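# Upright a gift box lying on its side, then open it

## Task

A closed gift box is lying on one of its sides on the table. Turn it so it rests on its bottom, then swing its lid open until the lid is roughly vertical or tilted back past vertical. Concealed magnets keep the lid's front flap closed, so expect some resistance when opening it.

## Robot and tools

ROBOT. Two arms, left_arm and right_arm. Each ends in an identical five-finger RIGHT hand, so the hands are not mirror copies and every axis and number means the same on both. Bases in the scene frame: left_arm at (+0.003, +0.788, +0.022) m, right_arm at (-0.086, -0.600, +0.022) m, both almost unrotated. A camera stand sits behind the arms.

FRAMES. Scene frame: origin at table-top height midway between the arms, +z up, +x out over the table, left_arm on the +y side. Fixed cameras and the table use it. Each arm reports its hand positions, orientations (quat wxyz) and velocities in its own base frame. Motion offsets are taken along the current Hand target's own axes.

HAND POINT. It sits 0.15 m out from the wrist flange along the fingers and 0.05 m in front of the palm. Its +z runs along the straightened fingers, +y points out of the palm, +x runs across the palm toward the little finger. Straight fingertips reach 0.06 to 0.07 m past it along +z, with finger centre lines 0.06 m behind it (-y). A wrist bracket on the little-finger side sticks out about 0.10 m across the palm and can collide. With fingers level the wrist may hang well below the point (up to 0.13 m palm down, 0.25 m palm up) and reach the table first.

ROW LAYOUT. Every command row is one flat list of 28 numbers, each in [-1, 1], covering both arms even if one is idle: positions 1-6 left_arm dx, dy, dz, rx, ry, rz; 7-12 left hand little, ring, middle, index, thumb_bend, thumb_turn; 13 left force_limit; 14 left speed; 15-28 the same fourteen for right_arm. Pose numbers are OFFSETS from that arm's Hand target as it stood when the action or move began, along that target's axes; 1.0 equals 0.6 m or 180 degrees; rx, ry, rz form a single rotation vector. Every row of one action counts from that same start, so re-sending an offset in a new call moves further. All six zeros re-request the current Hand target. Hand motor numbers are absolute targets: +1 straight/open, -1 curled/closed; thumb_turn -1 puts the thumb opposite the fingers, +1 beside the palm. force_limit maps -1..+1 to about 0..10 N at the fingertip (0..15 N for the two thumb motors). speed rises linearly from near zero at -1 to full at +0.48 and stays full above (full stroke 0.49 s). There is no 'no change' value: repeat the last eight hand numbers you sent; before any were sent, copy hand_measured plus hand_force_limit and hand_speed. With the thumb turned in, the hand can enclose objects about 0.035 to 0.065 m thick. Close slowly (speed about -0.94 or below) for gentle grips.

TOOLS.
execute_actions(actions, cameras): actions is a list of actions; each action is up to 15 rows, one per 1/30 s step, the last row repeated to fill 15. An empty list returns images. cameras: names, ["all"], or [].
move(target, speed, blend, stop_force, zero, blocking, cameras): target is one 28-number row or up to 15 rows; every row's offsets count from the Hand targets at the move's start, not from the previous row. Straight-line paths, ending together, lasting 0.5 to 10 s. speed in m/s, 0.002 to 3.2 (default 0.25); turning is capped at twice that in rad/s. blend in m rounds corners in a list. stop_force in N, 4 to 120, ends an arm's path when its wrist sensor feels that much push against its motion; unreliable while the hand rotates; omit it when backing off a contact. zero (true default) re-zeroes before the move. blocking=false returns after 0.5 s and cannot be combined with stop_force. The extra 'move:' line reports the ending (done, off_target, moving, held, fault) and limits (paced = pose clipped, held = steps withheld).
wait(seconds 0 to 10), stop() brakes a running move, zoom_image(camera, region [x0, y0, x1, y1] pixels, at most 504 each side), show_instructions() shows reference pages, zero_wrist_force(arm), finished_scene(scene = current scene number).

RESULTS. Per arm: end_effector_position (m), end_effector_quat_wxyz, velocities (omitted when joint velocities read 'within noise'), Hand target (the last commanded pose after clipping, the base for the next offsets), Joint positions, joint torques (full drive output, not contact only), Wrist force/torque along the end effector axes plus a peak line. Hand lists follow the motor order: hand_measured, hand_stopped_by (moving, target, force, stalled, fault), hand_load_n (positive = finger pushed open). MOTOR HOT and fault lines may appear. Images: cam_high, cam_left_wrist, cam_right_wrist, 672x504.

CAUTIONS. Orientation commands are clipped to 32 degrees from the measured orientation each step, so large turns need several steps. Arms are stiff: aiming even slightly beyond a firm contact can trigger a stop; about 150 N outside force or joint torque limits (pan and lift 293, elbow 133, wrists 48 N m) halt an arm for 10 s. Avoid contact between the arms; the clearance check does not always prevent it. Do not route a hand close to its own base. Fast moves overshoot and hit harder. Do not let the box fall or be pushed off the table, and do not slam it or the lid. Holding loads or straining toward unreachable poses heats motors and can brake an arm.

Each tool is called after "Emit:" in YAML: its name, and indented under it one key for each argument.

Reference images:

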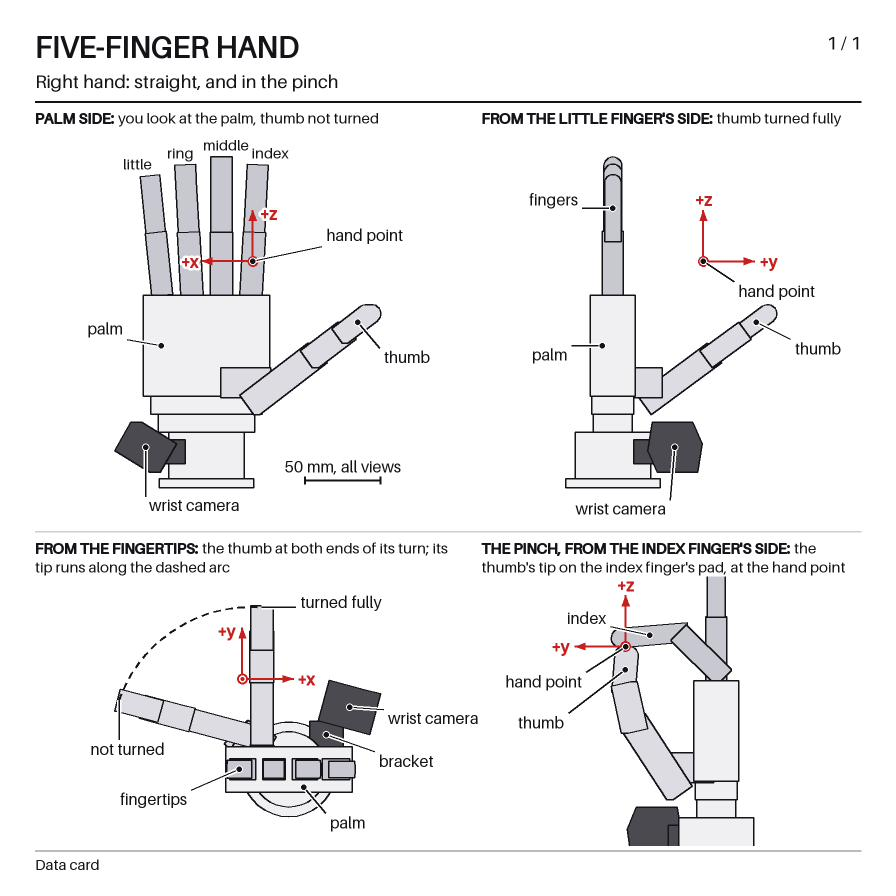

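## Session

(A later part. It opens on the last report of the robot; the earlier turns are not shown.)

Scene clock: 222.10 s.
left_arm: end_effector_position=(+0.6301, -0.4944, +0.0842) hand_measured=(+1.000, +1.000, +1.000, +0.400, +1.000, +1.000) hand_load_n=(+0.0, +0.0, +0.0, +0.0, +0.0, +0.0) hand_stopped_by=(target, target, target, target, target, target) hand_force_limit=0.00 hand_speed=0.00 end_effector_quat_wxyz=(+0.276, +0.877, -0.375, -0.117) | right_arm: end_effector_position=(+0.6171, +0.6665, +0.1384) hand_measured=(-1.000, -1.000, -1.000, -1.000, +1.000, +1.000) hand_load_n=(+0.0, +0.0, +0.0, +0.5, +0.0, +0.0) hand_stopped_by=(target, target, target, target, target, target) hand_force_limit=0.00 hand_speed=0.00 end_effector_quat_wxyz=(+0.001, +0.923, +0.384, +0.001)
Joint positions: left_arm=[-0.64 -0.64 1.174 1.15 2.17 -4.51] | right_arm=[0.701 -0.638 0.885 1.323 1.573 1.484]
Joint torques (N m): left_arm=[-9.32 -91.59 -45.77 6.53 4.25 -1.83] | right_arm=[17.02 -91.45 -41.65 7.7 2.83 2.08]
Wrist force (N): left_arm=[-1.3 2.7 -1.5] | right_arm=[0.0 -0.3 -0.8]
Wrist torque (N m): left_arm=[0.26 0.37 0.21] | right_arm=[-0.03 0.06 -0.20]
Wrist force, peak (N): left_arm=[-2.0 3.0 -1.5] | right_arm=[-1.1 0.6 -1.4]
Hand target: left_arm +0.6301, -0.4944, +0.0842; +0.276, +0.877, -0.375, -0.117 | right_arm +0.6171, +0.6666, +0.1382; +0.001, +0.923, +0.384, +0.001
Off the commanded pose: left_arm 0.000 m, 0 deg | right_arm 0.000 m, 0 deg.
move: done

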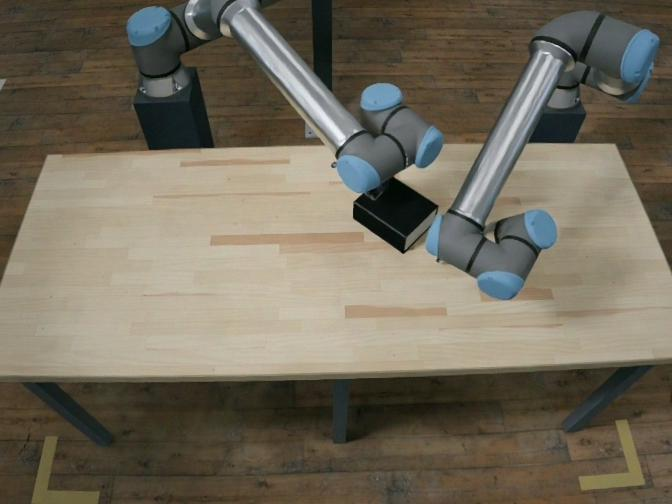

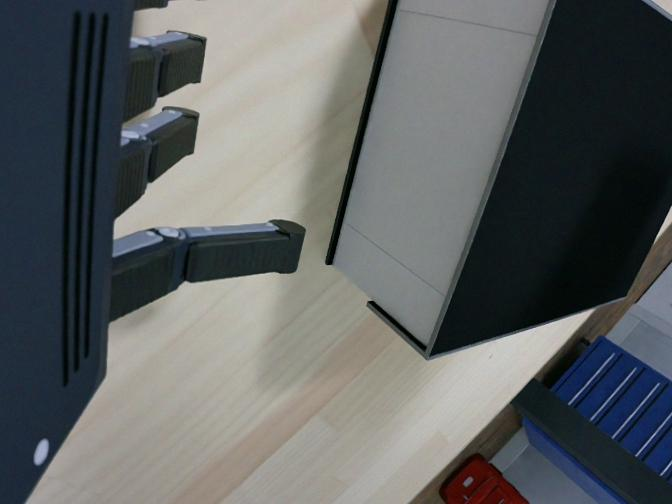

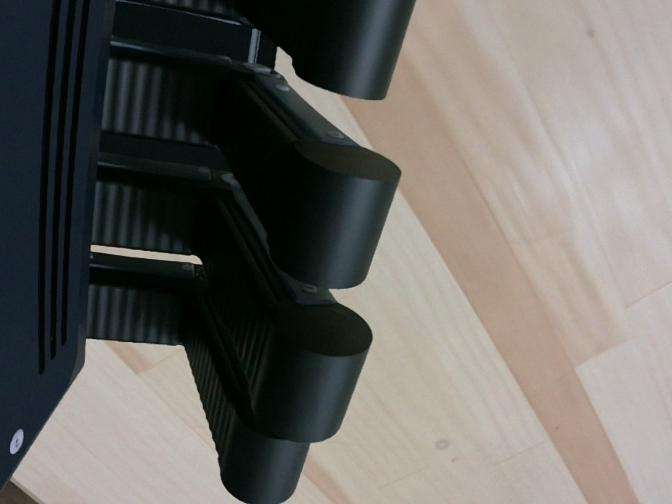

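Emit:
move:
  target:
    - [0,0,0,0,0,0,1,1,1,0.4,1,1,0,0,0,-0.05,0,0,0,0,-1,-1,-1,-1,1,1,0,0]
    - [0,0,0,0,0,0,1,1,1,0.4,1,1,0,0,0,-0.05,0.12,0,0,0,-1,-1,-1,-1,1,1,0,0]
  speed: [0.1,0.02]
  stop_force: 28

Emit:
move:
  target: [0,0.2,0,0,0,0,1,1,1,0.4,1,1,0,0,0,0,0,0,0,0,-1,-1,-1,-1,1,1,0,0]
  speed: 0.02
  stop_force: 22
  cameras: ["all"]

Scene clock: 236.57 s.
left_arm: end_effector_position=(+0.6301, -0.4944, +0.0842) hand_measured=(+1.000, +1.000, +1.000, +0.400, +1.000, +1.000) hand_load_n=(+0.0, +0.0, +0.0, +0.0, +0.0, +0.0) hand_stopped_by=(target, target, target, target, target, target) hand_force_limit=0.00 hand_speed=0.00 end_effector_quat_wxyz=(+0.276, +0.877, -0.375, -0.117) | right_arm: end_effector_position=(+0.5960, +0.6877, +0.0661) hand_measured=(-1.000, -1.000, -1.000, -1.000, +1.000, +1.000) hand_load_n=(+0.0, +0.0, +0.0, +0.0, +0.0, +0.0) hand_stopped_by=(target, target, target, target, target, target) hand_force_limit=0.00 hand_speed=0.00 end_effector_quat_wxyz=(+0.001, +0.923, +0.384, +0.001)
Joint positions: left_arm=[-0.64 -0.64 1.174 1.151 2.17 -4.51] | right_arm=[0.733 -0.587 0.92 1.237 1.573 1.517]
Joint torques (N m): left_arm=[-6.77 -91.54 -45.51 6.67 4.24 -1.33] | right_arm=[-10.82 -90.92 -27.85 0.91 2.64 -0.81]
Wrist force (N): left_arm=[-1.4 2.4 -1.5] | right_arm=[0.1 -0.5 -0.3]
Wrist torque (N m): left_arm=[0.21 0.37 0.21] | right_arm=[-0.08 0.01 -0.20]
Wrist force, peak (N): left_arm=[-1.6 2.6 -1.5] | right_arm=[0.1 -0.3 -1.0]
Hand target: left_arm +0.6301, -0.4944, +0.0842; +0.276, +0.877, -0.375, -0.117 | right_arm +0.5960, +0.6877, +0.0661; +0.001, +0.923, +0.384, +0.001
Off the commanded pose: left_arm 0.000 m, 0 deg | right_arm 0.000 m, 0 deg.
move: done

Scene clock: 241.33 s.
left_arm: end_effector_position=(+0.5892, -0.5335, +0.1236) hand_measured=(+1.000, +1.000, +1.000, +0.400, +1.000, +1.000) hand_load_n=(+0.0, +0.0, +0.5, +0.0, +0.0, +0.0) hand_stopped_by=(target, target, target, target, target, target) hand_force_limit=0.00 hand_speed=0.00 end_effector_quat_wxyz=(+0.276, +0.877, -0.375, -0.117) | right_arm: end_effector_position=(+0.5960, +0.6877, +0.0661) hand_measured=(-1.000, -1.000, -1.000, -1.000, +1.000, +1.000) hand_load_n=(+0.0, +0.0, +0.0, +0.0, +0.0, +0.0) hand_stopped_by=(target, target, target, target, target, target) hand_force_limit=0.00 hand_speed=0.00 end_effector_quat_wxyz=(+0.001, +0.923, +0.384, +0.001)
Joint positions: left_arm=[-0.706 -0.707 1.216 1.131 2.176 -4.589] | right_arm=[0.733 -0.587 0.92 1.237 1.573 1.517]
Joint torques (N m): left_arm=[12.33 -87.82 -46.64 6.41 -0.68 1.82] | right_arm=[-11.75 -90.18 -27.93 0.85 2.32 -0.78]
Wrist force (N): left_arm=[-1.6 2.6 -1.3] | right_arm=[0.1 -0.2 -0.7]
Wrist torque (N m): left_arm=[0.23 0.43 0.06] | right_arm=[-0.02 0.01 -0.20]
Wrist force, peak (N): left_arm=[-1.5 3.3 -1.0] | right_arm=[0.6 -0.3 -0.9]
Hand target: left_arm +0.5892, -0.5335, +0.1236; +0.276, +0.877, -0.375, -0.117 (not the last commanded pose) | right_arm +0.5960, +0.6877, +0.0661; +0.001, +0.923, +0.384, +0.001
Off the commanded pose: left_arm 0.051 m, 0 deg | right_arm 0.000 m, 0 deg.
move: held (left_arm; a check stopped the path); limits=held
pose unreachable (left arm): on one or more control steps of this call, first in action 0 (counted from 0), this arm could not follow its commanded pose, so it was not sent that pose on those steps. It may still have moved: this result reports where it is.
cause: moving toward the commanded pose would bring a part of the arm too close to another arm (a part of this arm just beyond joint 3 (elbow) and a part of the right arm just beyond its joint 4 (wrist 1), along the way the arms are being sent, or toward where that arm still pushes).

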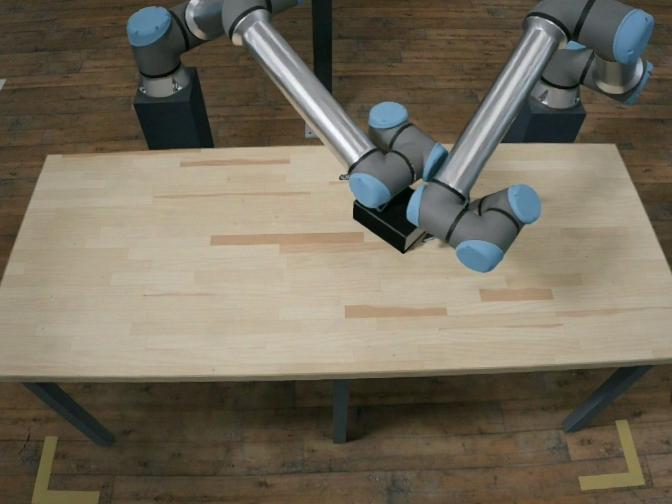

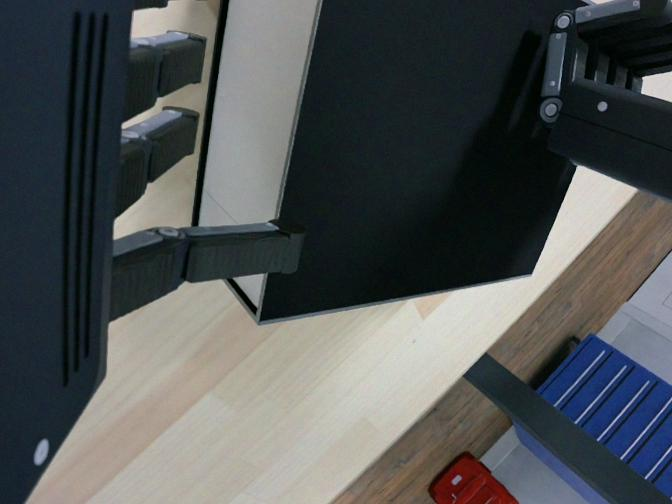

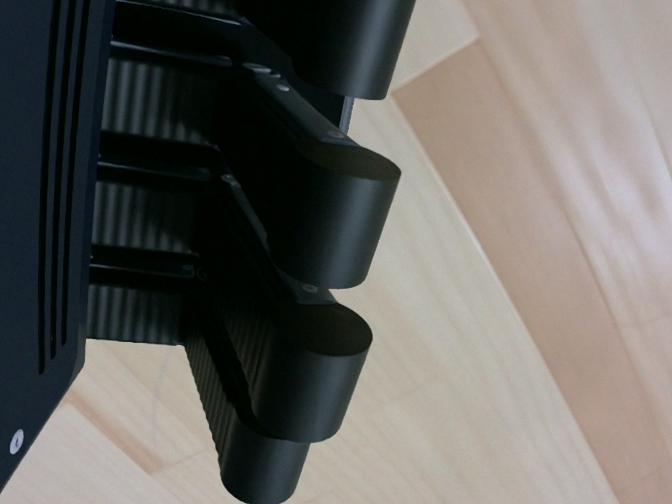

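Emit:
move:
  target:
    - [0,-0.115,0,0,0,0,1,1,1,0.4,1,1,0,0,0,0,-0.1,0,0,0,-1,-1,-1,-1,1,1,0,0]
    - [0,-0.115,0,0,0,0,1,1,1,0.4,1,1,0,0,0.1,0,-0.1,0.103,0.093,0,-1,-1,-1,-1,1,1,0,0]
  speed: 0.15
  cameras: ["all"]

Scene clock: 262.97 s.
left_arm: end_effector_position=(+0.6302, -0.4944, +0.0842) hand_measured=(+1.000, +1.000, +1.000, +0.400, +1.000, +1.000) hand_load_n=(+0.0, +0.0, +0.0, +0.0, +0.0, +0.0) hand_stopped_by=(target, target, target, target, target, target) hand_force_limit=0.00 hand_speed=0.00 end_effector_quat_wxyz=(+0.276, +0.877, -0.375, -0.117) | right_arm: end_effector_position=(+0.6382, +0.7302, +0.1262) hand_measured=(-1.000, -1.000, -1.000, -1.000, +1.000, +1.000) hand_load_n=(+0.0, +0.0, +0.0, +0.0, +0.0, +0.0) hand_stopped_by=(target, target, target, target, target, target) hand_force_limit=0.00 hand_speed=0.00 end_effector_quat_wxyz=(-0.203, +0.902, +0.375, +0.073)
Joint positions: left_arm=[-0.64 -0.64 1.174 1.151 2.17 -4.509] | right_arm=[0.636 -0.703 0.97 1.052 1.212 1.464]
Joint torques (N m): left_arm=[11.99 -90.71 -45.84 6.41 -1.75 1.83] | right_arm=[-11.06 -105.09 -29.24 0.11 -3.63 0.42]
Wrist force (N): left_arm=[-1.3 2.5 -1.4] | right_arm=[-0.4 -0.5 -0.7]
Wrist torque (N m): left_arm=[0.22 0.36 -0.11] | right_arm=[-0.06 0.13 0.12]
Wrist force, peak (N): left_arm=[-1.4 3.5 -1.3] | right_arm=[-0.7 0.4 -1.2]
Hand target: left_arm +0.6302, -0.4944, +0.0842; +0.276, +0.877, -0.375, -0.117 | right_arm +0.6382, +0.7303, +0.1262; -0.203, +0.902, +0.375, +0.073
Off the commanded pose: left_arm 0.000 m, 0 deg | right_arm 0.000 m, 0 deg.
move: done

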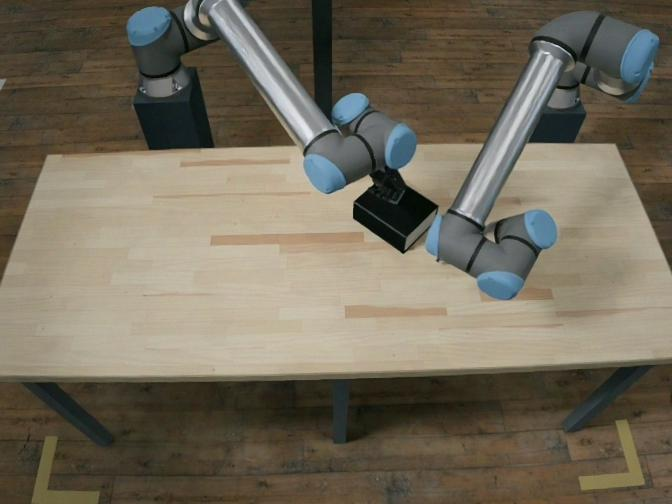

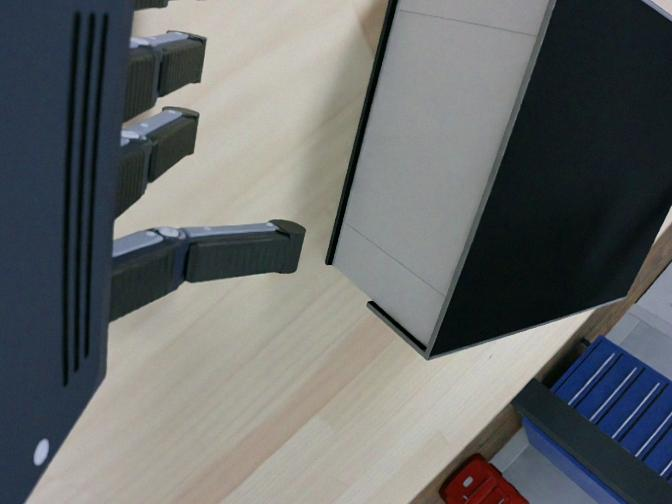

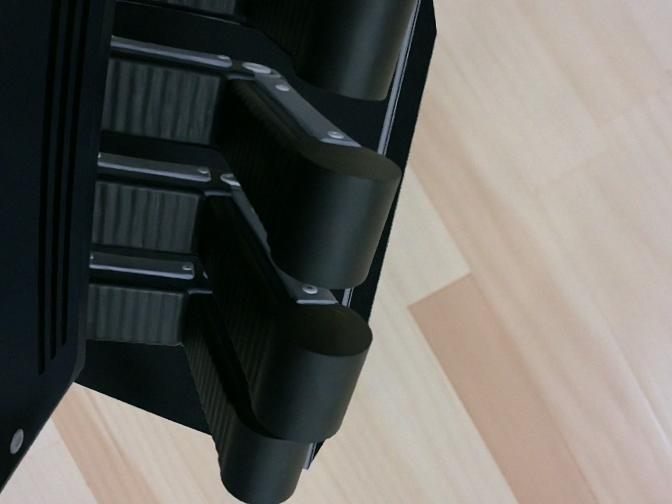

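Emit:
move:
  target:
    - [0,0,0,0,0,0,1,1,1,0.4,1,1,0,0,-0.017,0.037,0.151,0,0,0,-1,-1,-1,-1,1,1,0,0]
  speed: 0.03
  stop_force: 28

Emit:
move:
  target:
    - [-0.02,0,0,0,0,0,1,1,1,0.4,1,1,0,0,0,0,0,0,0,0,-1,-1,-1,-1,1,1,0,0]
    - [-0.02,0.085,0.06,0,0,0,1,1,1,0.4,1,1,0,0,0,0,0,0,0,0,-1,-1,-1,-1,1,1,0,0]
  speed: 0.014
  stop_force: 22
  cameras: ["all"]

Scene clock: 276.73 s.
left_arm: end_effector_position=(+0.6302, -0.4944, +0.0842) hand_measured=(+1.000, +1.000, +1.000, +0.400, +1.000, +1.000) hand_load_n=(+0.0, +0.0, +0.0, +0.0, +0.0, +0.0) hand_stopped_by=(target, target, target, target, target, target) hand_force_limit=0.00 hand_speed=0.00 end_effector_quat_wxyz=(+0.276, +0.877, -0.375, -0.117) | right_arm: end_effector_position=(+0.6436, +0.7447, +0.0502) hand_measured=(-1.000, -1.000, -1.000, -1.000, +1.000, +1.000) hand_load_n=(+0.5, +0.0, +0.0, -8.0, +0.5, +0.0) hand_stopped_by=(target, target, target, target, target, target) hand_force_limit=0.00 hand_speed=0.00 end_effector_quat_wxyz=(-0.203, +0.902, +0.375, +0.073)
Joint positions: left_arm=[-0.64 -0.64 1.174 1.151 2.17 -4.509] | right_arm=[0.645 -0.631 0.973 0.974 1.214 1.474]
Joint torques (N m): left_arm=[10.84 -90.75 -45.89 6.37 -1.31 1.57] | right_arm=[-11.6 -86.7 -19.63 3.74 1.37 -1.22]
Wrist force (N): left_arm=[-1.2 2.2 -1.2] | right_arm=[4.2 -6.9 -24.3]
Wrist torque (N m): left_arm=[0.15 0.34 -0.11] | right_arm=[0.48 -0.33 -0.01]
Wrist force, peak (N): left_arm=[-1.2 3.0 -1.4] | right_arm=[0.6 -14.0 -48.3]
Hand target: left_arm +0.6302, -0.4944, +0.0842; +0.276, +0.877, -0.375, -0.117 | right_arm +0.6436, +0.7447, +0.0502; -0.203, +0.902, +0.375, +0.073 (not the last commanded pose)
Off the commanded pose: left_arm 0.000 m, 0 deg | right_arm 0.016 m, 0 deg.
move: contact (right_arm)

Scene clock: 283.10 s.
left_arm: end_effector_position=(+0.5768, -0.5288, +0.0838) hand_measured=(+1.000, +1.000, +1.000, +0.400, +1.000, +1.000) hand_load_n=(+0.0, +0.0, +0.0, +0.0, +0.0, +0.0) hand_stopped_by=(target, target, target, target, target, target) hand_force_limit=0.00 hand_speed=0.00 end_effector_quat_wxyz=(+0.276, +0.877, -0.375, -0.117) | right_arm: end_effector_position=(+0.6436, +0.7447, +0.0502) hand_measured=(-1.000, -1.000, -1.000, -1.000, +1.000, +1.000) hand_load_n=(+0.0, +0.0, -0.5, -8.0, +0.5, -0.5) hand_stopped_by=(target, target, target, target, target, target) hand_force_limit=0.00 hand_speed=0.00 end_effector_quat_wxyz=(-0.203, +0.902, +0.375, +0.073)
Joint positions: left_arm=[-0.711 -0.692 1.267 1.061 2.176 -4.595] | right_arm=[0.645 -0.631 0.973 0.974 1.214 1.474]
Joint torques (N m): left_arm=[-7.53 -122.98 -19.77 2.29 4.42 -2] | right_arm=[-10.99 -86.83 -24.97 3.8 -2.48 -1.41]
Wrist force (N): left_arm=[-1.6 2.7 -1.1] | right_arm=[4.3 -7.0 -25.0]
Wrist torque (N m): left_arm=[0.25 0.43 0.23] | right_arm=[0.52 -0.32 -0.01]
Wrist force, peak (N): left_arm=[-1.7 3.0 -1.6] | right_arm=[4.8 -6.7 -25.3]
Hand target: left_arm +0.5768, -0.5288, +0.0838; +0.276, +0.877, -0.375, -0.117 | right_arm +0.6436, +0.7447, +0.0502; -0.203, +0.902, +0.375, +0.073
Off the commanded pose: left_arm 0.000 m, 0 deg | right_arm 0.000 m, 0 deg.
move: done

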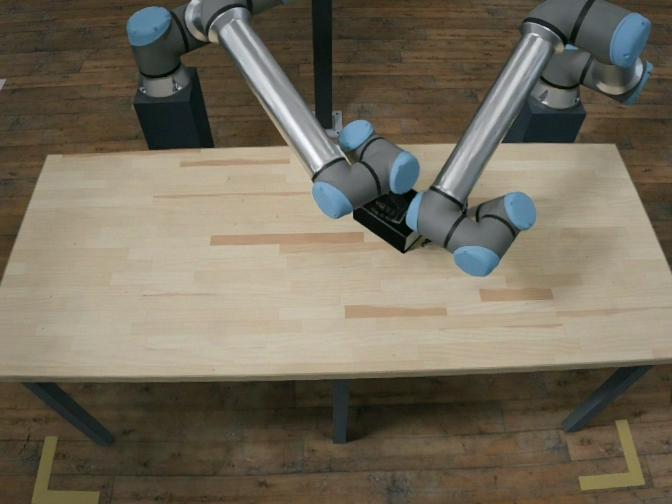

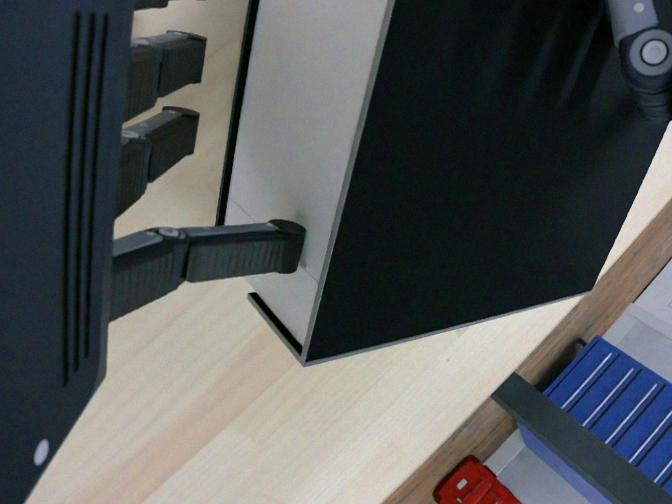

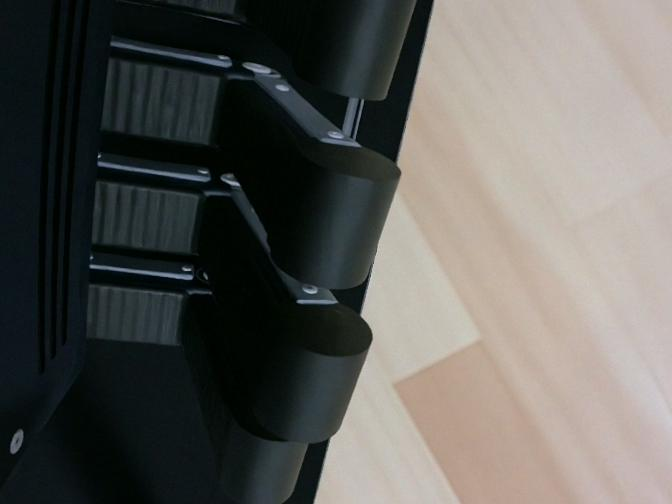

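Emit:
move:
  target: [0,0.055,0.038,0,0,0,1,1,1,0.4,1,1,0,0,0,0,0,0,0,0,-1,-1,-1,-1,1,1,0,0]
  speed: 0.012
  stop_force: 22
  cameras: ["cam_left_wrist"]

Scene clock: 294.00 s.
left_arm: end_effector_position=(+0.5584, -0.5464, +0.0839) hand_measured=(+1.000, +1.000, +1.000, +0.400, +1.000, +1.000) hand_load_n=(+0.0, +0.0, +0.0, +1.5, +0.0, +0.0) hand_stopped_by=(target, target, target, target, target, target) hand_force_limit=0.00 hand_speed=0.00 end_effector_quat_wxyz=(+0.276, +0.877, -0.375, -0.117) | right_arm: end_effector_position=(+0.6436, +0.7447, +0.0502) hand_measured=(-1.000, -1.000, -1.000, -1.000, +1.000, +1.000) hand_load_n=(+0.0, +0.0, +0.0, -9.5, +1.0, -1.5) hand_stopped_by=(target, target, target, target, target, target) hand_force_limit=0.00 hand_speed=0.00 end_effector_quat_wxyz=(-0.203, +0.902, +0.375, +0.073)
Joint positions: left_arm=[-0.742 -0.705 1.286 1.033 2.178 -4.633] | right_arm=[0.645 -0.631 0.973 0.974 1.214 1.474]
Joint torques (N m): left_arm=[9.09 -85.3 -46.96 5.55 2.11 1.32] | right_arm=[20.98 -85.24 -30.11 -3.14 -2.77 -1.41]
Wrist force (N): left_arm=[-5.6 -0.8 -3.3] | right_arm=[1.4 -2.3 -27.5]
Wrist torque (N m): left_arm=[0.39 0.27 -0.02] | right_arm=[0.61 -0.45 -0.16]
Wrist force, peak (N): left_arm=[-10.6 -6.2 -10.6] | right_arm=[1.1 -2.5 -28.6]
Hand target: left_arm +0.5584, -0.5464, +0.0839; +0.276, +0.877, -0.375, -0.117 (not the last commanded pose) | right_arm +0.6436, +0.7447, +0.0502; -0.203, +0.902, +0.375, +0.073
Off the commanded pose: left_arm 0.015 m, 0 deg | right_arm 0.000 m, 0 deg.
move: held (left_arm; a check stopped the path); limits=held
pose unreachable (left arm): on one or more control steps of this call, first in action 0 (counted from 0), this arm could not follow its commanded pose, so it was not sent that pose on those steps. It may still have moved: this result reports where it is.
cause: moving toward the commanded pose would bring a part of the arm too close to another arm (a part of this arm just beyond joint 3 (elbow) and a part of the right arm just beyond its joint 4 (wrist 1), at the place that arm is still heading or pushing toward).
Images, in order (width x height): cam_left_wrist 672x504.

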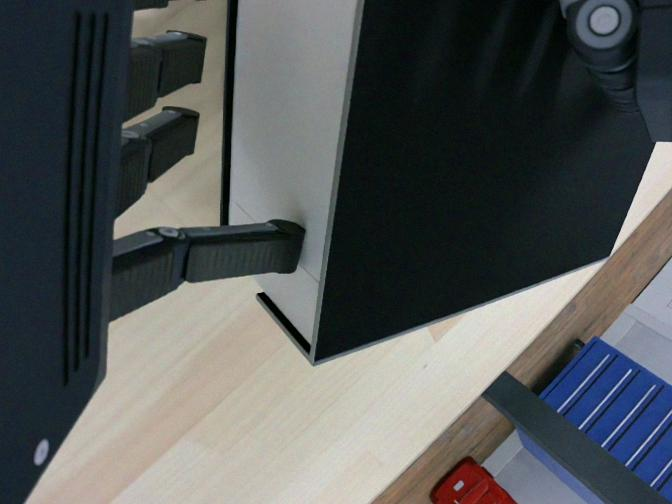

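Emit:
move:
  target: [-0.12,0.016,0.011,0,0,0,1,1,1,0.4,1,1,0,0,0,0,0,0,0,0,-1,-1,-1,-1,1,1,0,0]
  speed: 0.012
  stop_force: 45
  cameras: ["cam_left_wrist","cam_high"]

Scene clock: 305.80 s.
left_arm: end_effector_position=(+0.5002, -0.5024, +0.0838) hand_measured=(+1.000, +1.000, +1.000, +0.400, +1.000, +1.000) hand_load_n=(+0.0, +0.0, +0.0, +0.5, +0.0, +0.0) hand_stopped_by=(target, target, target, target, target, target) hand_force_limit=0.00 hand_speed=0.00 end_effector_quat_wxyz=(+0.276, +0.877, -0.375, -0.117) | right_arm: end_effector_position=(+0.6436, +0.7447, +0.0502) hand_measured=(-1.000, -1.000, -1.000, -1.000, +1.000, +1.000) hand_load_n=(+0.0, +0.5, +0.0, -5.5, +0.5, -3.5) hand_stopped_by=(target, target, target, target, target, target) hand_force_limit=0.00 hand_speed=0.00 end_effector_quat_wxyz=(-0.203, +0.902, +0.375, +0.073)
Joint positions: left_arm=[-0.751 -0.805 1.482 0.931 2.178 -4.644] | right_arm=[0.645 -0.631 0.973 0.974 1.214 1.474]
Joint torques (N m): left_arm=[-9.84 -113.27 -16.05 2.39 4.1 -2.08] | right_arm=[-14.43 -83.33 -21.07 -0.6 2.18 -1.24]
Wrist force (N): left_arm=[-1.4 1.8 -0.4] | right_arm=[6.7 -10.3 -23.5]
Wrist torque (N m): left_arm=[0.13 0.43 0.17] | right_arm=[0.54 -0.47 -0.05]
Wrist force, peak (N): left_arm=[-5.6 -0.5 -3.9] | right_arm=[1.0 -2.1 -28.3]
Hand target: left_arm +0.5002, -0.5024, +0.0838; +0.276, +0.877, -0.375, -0.117 | right_arm +0.6436, +0.7447, +0.0502; -0.203, +0.902, +0.375, +0.073
Off the commanded pose: left_arm 0.000 m, 0 deg | right_arm 0.000 m, 0 deg.
move: done
Images, in order (width x height): cam_high 672x504, cam_left_wrist 672x504.

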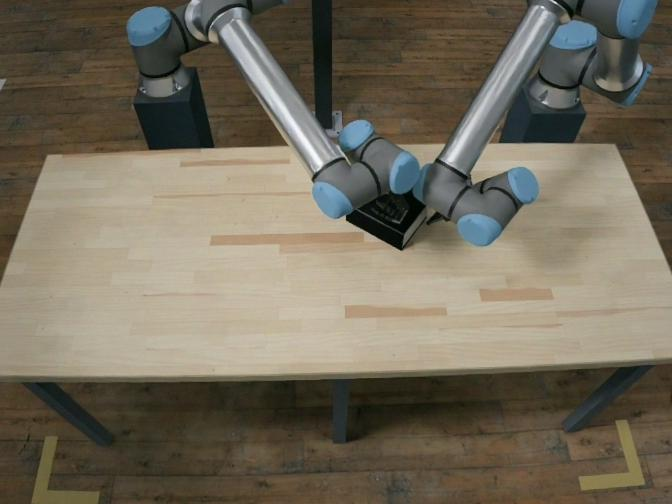

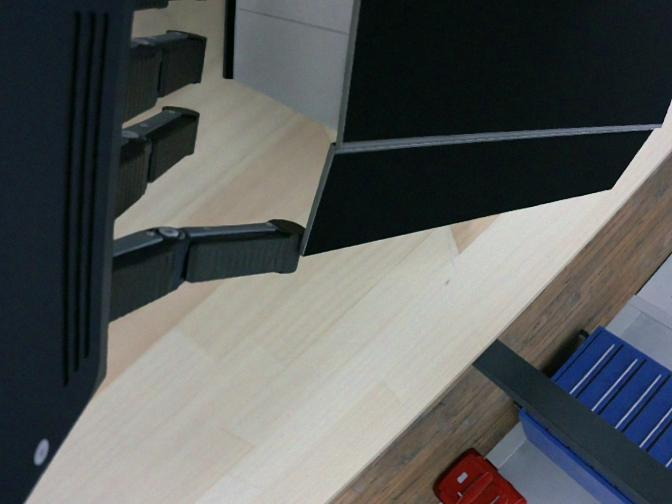

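Emit:
move:
  target:
    - [0.013,-0.008,0.011,0,0,0,1,1,1,0.4,1,1,0,0,0.071,-0.078,-0.227,0,0,0,-1,-1,-1,-1,1,1,0,0]
    - [0.013,0.05,0.052,0,0,0,1,1,1,0.4,1,1,0,0,-0.182,0.202,-0.402,0,0,0,-1,-1,-1,-1,1,1,0,0]
  speed: [0.12,0.15]
  cameras: ["cam_left_wrist","cam_high"]

Scene clock: 319.90 s.
left_arm: end_effector_position=(+0.4750, -0.5374, +0.0754) hand_measured=(+1.000, +1.000, +1.000, +0.400, +1.000, +1.000) hand_load_n=(+0.0, +0.0, +0.0, +0.0, +0.0, +0.0) hand_stopped_by=(target, target, target, target, target, target) hand_force_limit=0.00 hand_speed=0.00 end_effector_quat_wxyz=(+0.276, +0.877, -0.375, -0.117) | right_arm: end_effector_position=(+0.6567, +0.4957, +0.2002) hand_measured=(-1.000, -1.000, -1.000, -1.000, +1.000, +1.000) hand_load_n=(+0.0, +0.0, +0.0, +0.0, +0.0, +0.0) hand_stopped_by=(target, target, target, target, target, target) hand_force_limit=0.00 hand_speed=0.00 end_effector_quat_wxyz=(-0.203, +0.902, +0.375, +0.073)
Joint positions: left_arm=[-0.808 -0.805 1.491 0.883 2.179 -4.713] | right_arm=[0.377 -0.977 1.337 1.063 1.16 1.191]
Joint torques (N m): left_arm=[-7.94 -112.45 -16.62 1.89 2.46 -1.89] | right_arm=[-10.89 -86.41 -26.82 0.55 -3.61 -1.82]
Wrist force (N): left_arm=[-1.6 2.0 -1.7] | right_arm=[0.1 -0.5 -1.1]
Wrist torque (N m): left_arm=[0.18 0.44 0.16] | right_arm=[-0.01 0.04 0.15]
Wrist force, peak (N): left_arm=[-1.8 2.2 -1.8] | right_arm=[6.6 -10.4 -24.3]
Hand target: left_arm +0.4750, -0.5374, +0.0754; +0.276, +0.877, -0.375, -0.117 | right_arm +0.6568, +0.4954, +0.2002; -0.203, +0.902, +0.375, +0.073
Off the commanded pose: left_arm 0.000 m, 0 deg | right_arm 0.000 m, 0 deg.
move: done
Images, in order (width x height): cam_high 672x504, cam_left_wrist 672x504.

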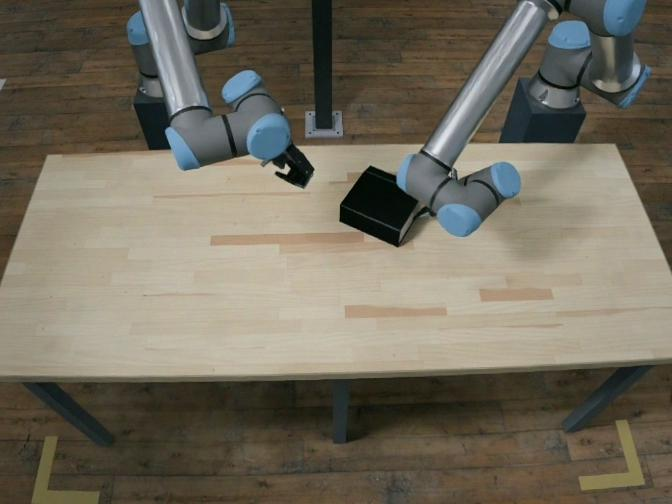

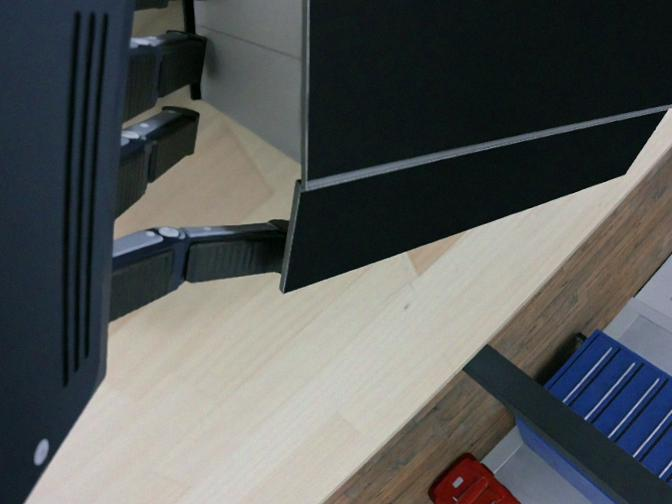

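Emit:
move:
  target:
    - [0,0.057,-0.082,0,0,0,1,1,1,0.4,1,1,0,0,0,0,0,0,0,0,-1,-1,-1,-1,1,1,0,0]
    - [0,0.112,-0.044,0,0,0,1,1,1,0.4,1,1,0,0,0,0,0,0,0,0,-1,-1,-1,-1,1,1,0,0]
  speed: 0.05
  cameras: ["cam_left_wrist","cam_high"]

Scene clock: 330.53 s.
left_arm: end_effector_position=(+0.4461, -0.5649, +0.1354) hand_measured=(+1.000, +1.000, +1.000, +0.400, +1.000, +1.000) hand_load_n=(+0.0, +0.0, +0.0, +0.5, +0.0, +0.5) hand_stopped_by=(target, target, target, target, target, target) hand_force_limit=0.00 hand_speed=0.00 end_effector_quat_wxyz=(+0.276, +0.877, -0.375, -0.117) | right_arm: end_effector_position=(+0.6568, +0.4954, +0.2002) hand_measured=(-1.000, -1.000, -1.000, -1.000, +1.000, +1.000) hand_load_n=(+0.0, +0.0, +0.0, +0.0, +0.0, +0.0) hand_stopped_by=(target, target, target, target, target, target) hand_force_limit=0.00 hand_speed=0.00 end_effector_quat_wxyz=(-0.203, +0.902, +0.375, +0.073)
Joint positions: left_arm=[-0.862 -0.88 1.491 0.921 2.178 -4.778] | right_arm=[0.377 -0.978 1.337 1.063 1.16 1.19]
Joint torques (N m): left_arm=[-11.07 -108.94 -17.71 2.23 -1.62 -2.05] | right_arm=[-10.74 -87.6 -27.85 0.52 -3.57 -1.79]
Wrist force (N): left_arm=[-1.5 1.7 -1.5] | right_arm=[0.3 -0.2 -0.9]
Wrist torque (N m): left_arm=[0.21 0.42 0.19] | right_arm=[0.02 0.01 0.16]
Wrist force, peak (N): left_arm=[-2.0 2.3 -1.8] | right_arm=[0.5 -0.3 -1.6]
Hand target: left_arm +0.4459, -0.5650, +0.1354; +0.276, +0.877, -0.375, -0.117 | right_arm +0.6568, +0.4954, +0.2002; -0.203, +0.902, +0.375, +0.073
Off the commanded pose: left_arm 0.000 m, 0 deg | right_arm 0.000 m, 0 deg.
move: done
Images, in order (width x height): cam_high 672x504, cam_left_wrist 672x504.

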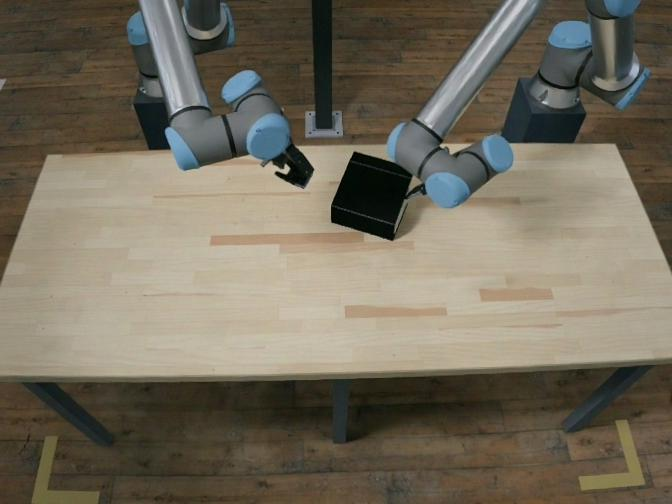

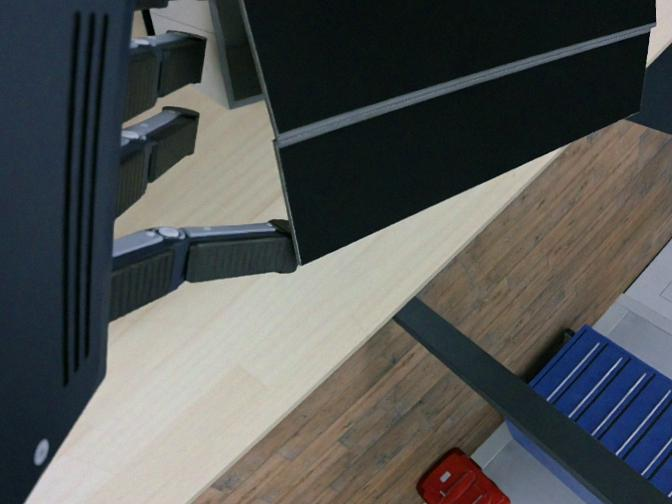

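Emit:
move:
  target:
    - [0.025,0.095,-0.03,0,0,0,1,1,1,0.4,1,1,0,0,0,0,0,0,0,0,-1,-1,-1,-1,1,1,0,0]
    - [0.05,0.14,-0.1,0,0,0,1,1,1,0.4,1,1,0,0,0,0,0,0,0,0,-1,-1,-1,-1,1,1,0,0]
  speed: 0.05
  cameras: ["cam_left_wrist","cam_high"]

Scene clock: 340.43 s.
left_arm: end_effector_position=(+0.4415, -0.6105, +0.2325) hand_measured=(+1.000, +1.000, +1.000, +0.400, +1.000, +1.000) hand_load_n=(+0.0, +0.0, +0.0, +0.0, -0.5, +0.0) hand_stopped_by=(target, target, target, target, target, target) hand_force_limit=0.00 hand_speed=0.00 end_effector_quat_wxyz=(+0.276, +0.877, -0.375, -0.117) | right_arm: end_effector_position=(+0.6568, +0.4954, +0.2002) hand_measured=(-1.000, -1.000, -1.000, -1.000, +1.000, +1.000) hand_load_n=(+0.0, +0.0, +0.0, +0.0, +0.0, +0.0) hand_stopped_by=(target, target, target, target, target, target) hand_force_limit=0.00 hand_speed=0.00 end_effector_quat_wxyz=(-0.203, +0.902, +0.375, +0.073)
Joint positions: left_arm=[-0.905 -0.928 1.373 1.057 2.176 -4.831] | right_arm=[0.377 -0.978 1.337 1.063 1.16 1.19]
Joint torques (N m): left_arm=[14.34 -111.54 -46.95 6.26 4.1 1.92] | right_arm=[-11.89 -87.98 -27.72 0.45 -3.53 -1.79]
Wrist force (N): left_arm=[-1.8 1.6 -0.7] | right_arm=[0.0 -0.5 -0.8]
Wrist torque (N m): left_arm=[0.17 0.38 -0.19] | right_arm=[-0.03 0.04 0.14]
Wrist force, peak (N): left_arm=[-1.8 2.5 -0.9] | right_arm=[0.4 -0.4 -1.7]
Hand target: left_arm +0.4416, -0.6106, +0.2327; +0.276, +0.877, -0.375, -0.117 | right_arm +0.6568, +0.4954, +0.2002; -0.203, +0.902, +0.375, +0.073
Off the commanded pose: left_arm 0.000 m, 0 deg | right_arm 0.000 m, 0 deg.
move: done
Images, in order (width x height): cam_high 672x504, cam_left_wrist 672x504.

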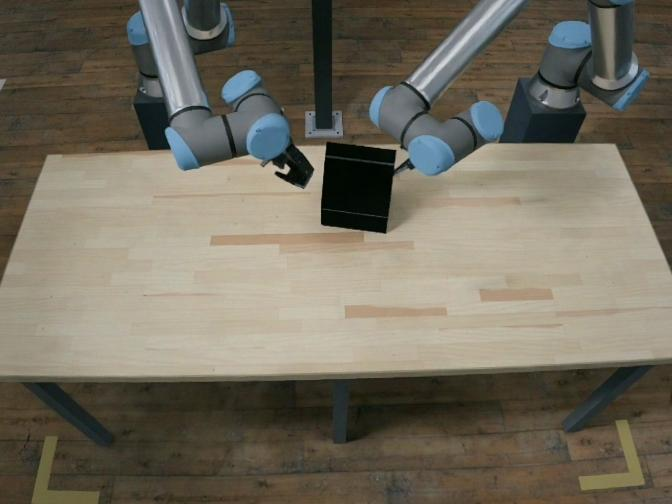

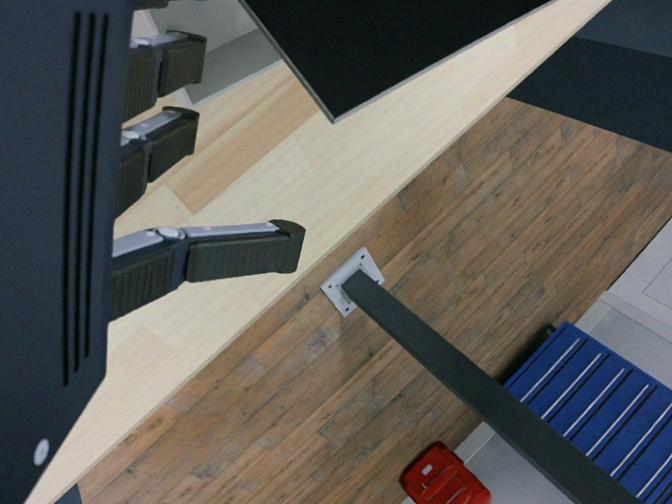

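Emit:
move:
  target:
    - [0.035,0.067,-0.035,0,0,0,1,1,1,0.4,1,1,0,0,-0.152,0.168,-0.105,0,0,0,-1,-1,-1,-1,1,1,0,0]
    - [0.093,0.067,-0.136,0,0,0,1,1,1,0.4,1,1,0,0,-0.152,0.168,-0.105,0,0,0,-1,-1,-1,-1,1,1,0,0]
  speed: 0.08
  cameras: ["cam_left_wrist","cam_high"]

Scene clock: 364.20 s.
left_arm: end_effector_position=(+0.4898, -0.6413, +0.3226) hand_measured=(+1.000, +1.000, +1.000, +0.400, +1.000, +1.000) hand_load_n=(+0.0, +0.0, +0.5, +0.0, +0.0, +0.0) hand_stopped_by=(target, target, target, target, target, target) hand_force_limit=0.00 hand_speed=0.00 end_effector_quat_wxyz=(+0.276, +0.877, -0.375, -0.117) | right_arm: end_effector_position=(+0.6646, +0.3458, +0.2000) hand_measured=(-1.000, -1.000, -1.000, -1.000, +1.000, +1.000) hand_load_n=(+0.0, +0.0, +0.5, +0.0, +0.0, +0.0) hand_stopped_by=(target, target, target, target, target, target) hand_force_limit=0.00 hand_speed=0.00 end_effector_quat_wxyz=(-0.203, +0.902, +0.375, +0.073)
Joint positions: left_arm=[-0.882 -0.886 1.135 1.268 2.177 -4.803] | right_arm=[0.175 -1.073 1.511 1.075 1.139 0.97]
Joint torques (N m): left_arm=[11.41 -79.55 -51.11 5.65 4.22 1.71] | right_arm=[-12.08 -80.63 -25.8 7.46 -3.82 -1.76]
Wrist force (N): left_arm=[-1.3 2.7 -1.0] | right_arm=[0.0 -0.5 -0.7]
Wrist torque (N m): left_arm=[0.22 0.35 -0.08] | right_arm=[-0.02 0.06 0.13]
Wrist force, peak (N): left_arm=[-1.3 2.9 -1.0] | right_arm=[0.5 -0.1 -1.7]
Hand target: left_arm +0.4899, -0.6414, +0.3227; +0.276, +0.877, -0.375, -0.117 | right_arm +0.6646, +0.3458, +0.2000; -0.203, +0.902, +0.375, +0.073
Off the commanded pose: left_arm 0.000 m, 0 deg | right_arm 0.000 m, 0 deg.
move: done
Images, in order (width x height): cam_high 672x504, cam_left_wrist 672x504.

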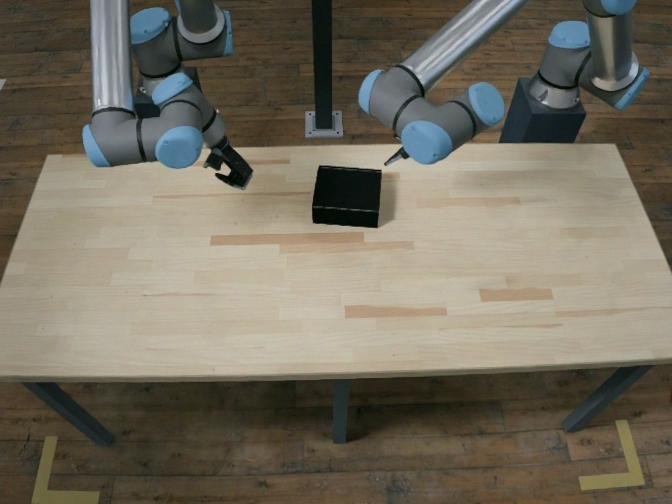

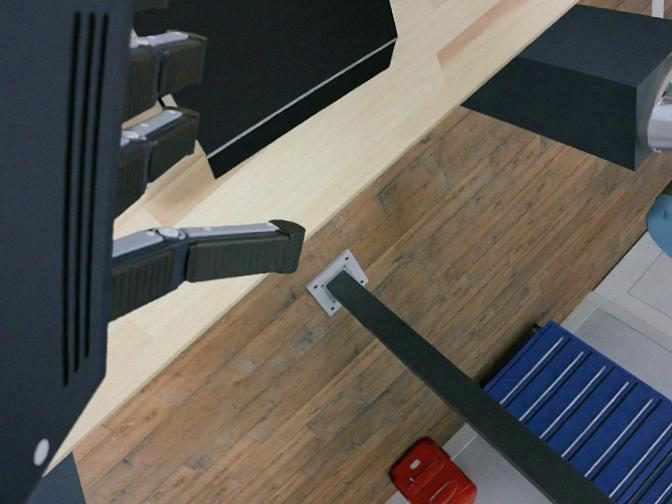

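Emit:
zoom_image:
  camera: "cam_high"
  region: [290, 140, 410, 250]

Emit:
zoom_image:
  camera: "cam_left_wrist"
  region: [100, 0, 440, 250]

Scaled by 4.200.

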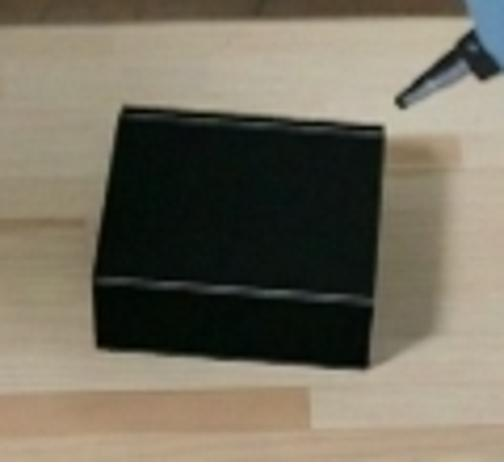

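Scaled by 1.482.

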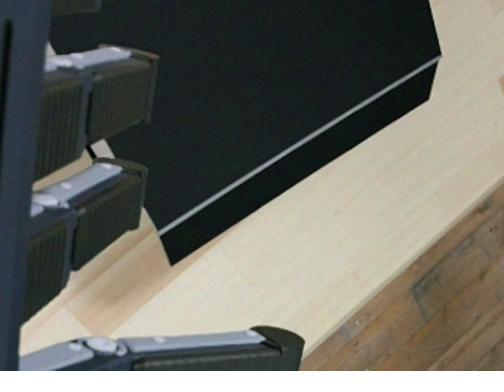

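Emit:
move:
  target: [-0.198,-0.071,0.195,0,0.143,-0.205,1,1,1,0.4,1,1,0,0,0,0,0,0,0,0,-1,-1,-1,-1,1,1,0,0]
  cameras: ["cam_left_wrist","cam_high"]

Scene clock: 385.50 s.
left_arm: end_effector_position=(+0.3849, -0.5777, +0.2022) hand_measured=(+1.000, +1.000, +1.000, +0.400, +1.000, +1.000) hand_load_n=(+0.0, +0.0, +0.0, +0.0, -0.5, +0.0) hand_stopped_by=(target, target, target, target, target, target) hand_force_limit=0.00 hand_speed=0.00 end_effector_quat_wxyz=(+0.300, +0.954, -0.011, -0.003) | right_arm: end_effector_position=(+0.6646, +0.3458, +0.2000) hand_measured=(-1.000, -1.000, -1.000, -1.000, +1.000, +1.000) hand_load_n=(+0.0, +0.5, +0.0, +0.0, +0.0, +0.0) hand_stopped_by=(target, target, target, target, target, target) hand_force_limit=0.00 hand_speed=0.00 end_effector_quat_wxyz=(-0.203, +0.902, +0.375, +0.073)
Joint positions: left_arm=[-1.044 -1.295 1.893 0.435 1.873 -5.818] | right_arm=[0.175 -1.073 1.511 1.075 1.139 0.97]
Joint torques (N m): left_arm=[-6.3 -79.61 -20.01 0.93 -2.42 -1.79] | right_arm=[-10.82 -79.52 -26.11 7.35 -3.71 -1.79]
Wrist force (N): left_arm=[-1.5 2.2 -1.1] | right_arm=[0.1 -0.2 -1.0]
Wrist torque (N m): left_arm=[0.17 0.39 0.22] | right_arm=[0.03 0.06 0.15]
Wrist force, peak (N): left_arm=[-1.6 2.9 -0.9] | right_arm=[0.4 -0.2 -1.6]
Hand target: left_arm +0.3848, -0.5777, +0.2022; +0.300, +0.954, -0.011, -0.003 | right_arm +0.6646, +0.3458, +0.2000; -0.203, +0.902, +0.375, +0.073
Off the commanded pose: left_arm 0.000 m, 0 deg | right_arm 0.000 m, 0 deg.
move: done
Images, in order (width x height): cam_high 672x504, cam_left_wrist 672x504.

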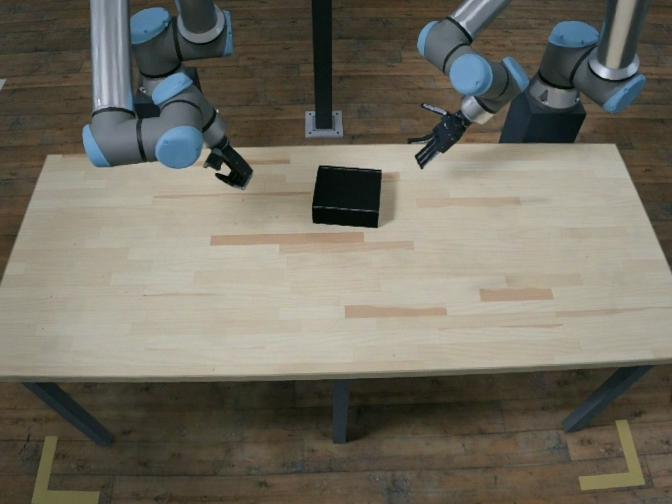

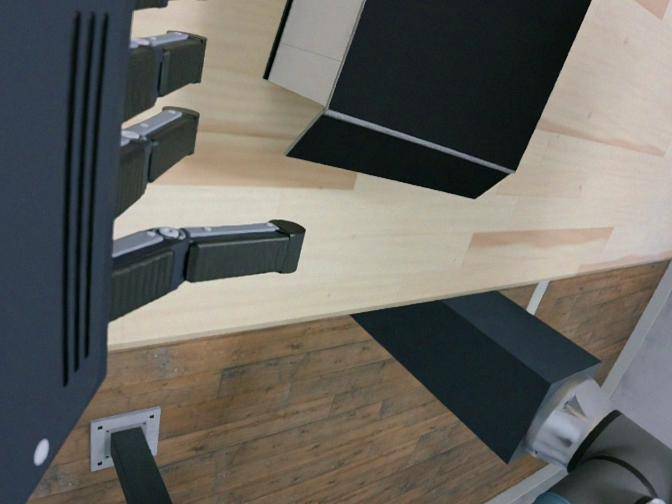

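Emit:
move:
  target:
    - [0.06,-0.086,0.18,0,0,0,1,1,1,0.4,1,1,0,0,0,0,0,0,0,0,-1,-1,-1,-1,1,1,0,0]
    - [0.06,-0.017,0.228,0,0,0,1,1,1,0.4,1,1,0,0,0,0,0,0,0,0,-1,-1,-1,-1,1,1,0,0]
  speed: [0.12,0.03]
  stop_force: 12
  cameras: ["cam_left_wrist","cam_high"]

Scene clock: 406.80 s.
left_arm: end_effector_position=(+0.4195, -0.6484, +0.0843) hand_measured=(+1.000, +1.000, +1.000, +0.400, +1.000, +1.000) hand_load_n=(+0.0, +0.0, +0.0, +0.0, -0.5, +0.0) hand_stopped_by=(target, target, target, target, target, target) hand_force_limit=0.00 hand_speed=0.00 end_effector_quat_wxyz=(+0.300, +0.954, -0.011, -0.003) | right_arm: end_effector_position=(+0.6646, +0.3458, +0.2000) hand_measured=(-1.000, -1.000, -1.000, -1.000, +1.000, +1.000) hand_load_n=(+0.5, +0.0, +0.0, +0.0, +0.0, +0.0) hand_stopped_by=(target, target, target, target, target, target) hand_force_limit=0.00 hand_speed=0.00 end_effector_quat_wxyz=(-0.203, +0.902, +0.375, +0.073)
Joint positions: left_arm=[-1.054 -1.068 1.812 0.287 1.868 -5.826] | right_arm=[0.175 -1.073 1.511 1.075 1.139 0.97]
Joint torques (N m): left_arm=[-9.5 -57.81 -42.1 4.68 -2.28 -1.99] | right_arm=[-10.8 -78.02 -26.71 7.5 -3.72 -1.65]
Wrist force (N): left_arm=[-1.7 2.4 -0.9] | right_arm=[0.5 -0.6 -1.0]
Wrist torque (N m): left_arm=[0.15 0.42 0.21] | right_arm=[-0.02 0.00 0.15]
Wrist force, peak (N): left_arm=[-1.9 2.7 -2.1] | right_arm=[0.3 -0.6 -1.6]
Hand target: left_arm +0.4195, -0.6484, +0.0843; +0.300, +0.954, -0.011, -0.003 | right_arm +0.6646, +0.3458, +0.2000; -0.203, +0.902, +0.375, +0.073
Off the commanded pose: left_arm 0.000 m, 0 deg | right_arm 0.000 m, 0 deg.
move: done
Images, in order (width x height): cam_high 672x504, cam_left_wrist 672x504.

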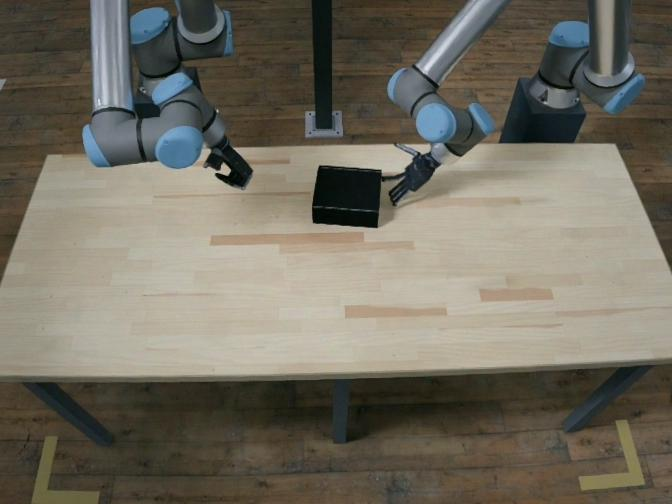

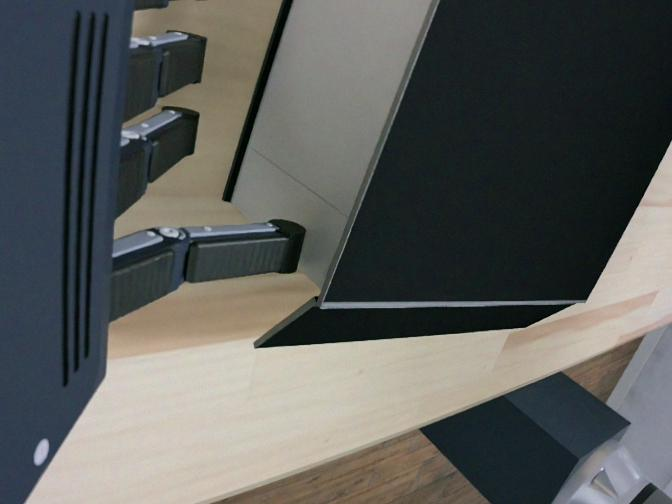

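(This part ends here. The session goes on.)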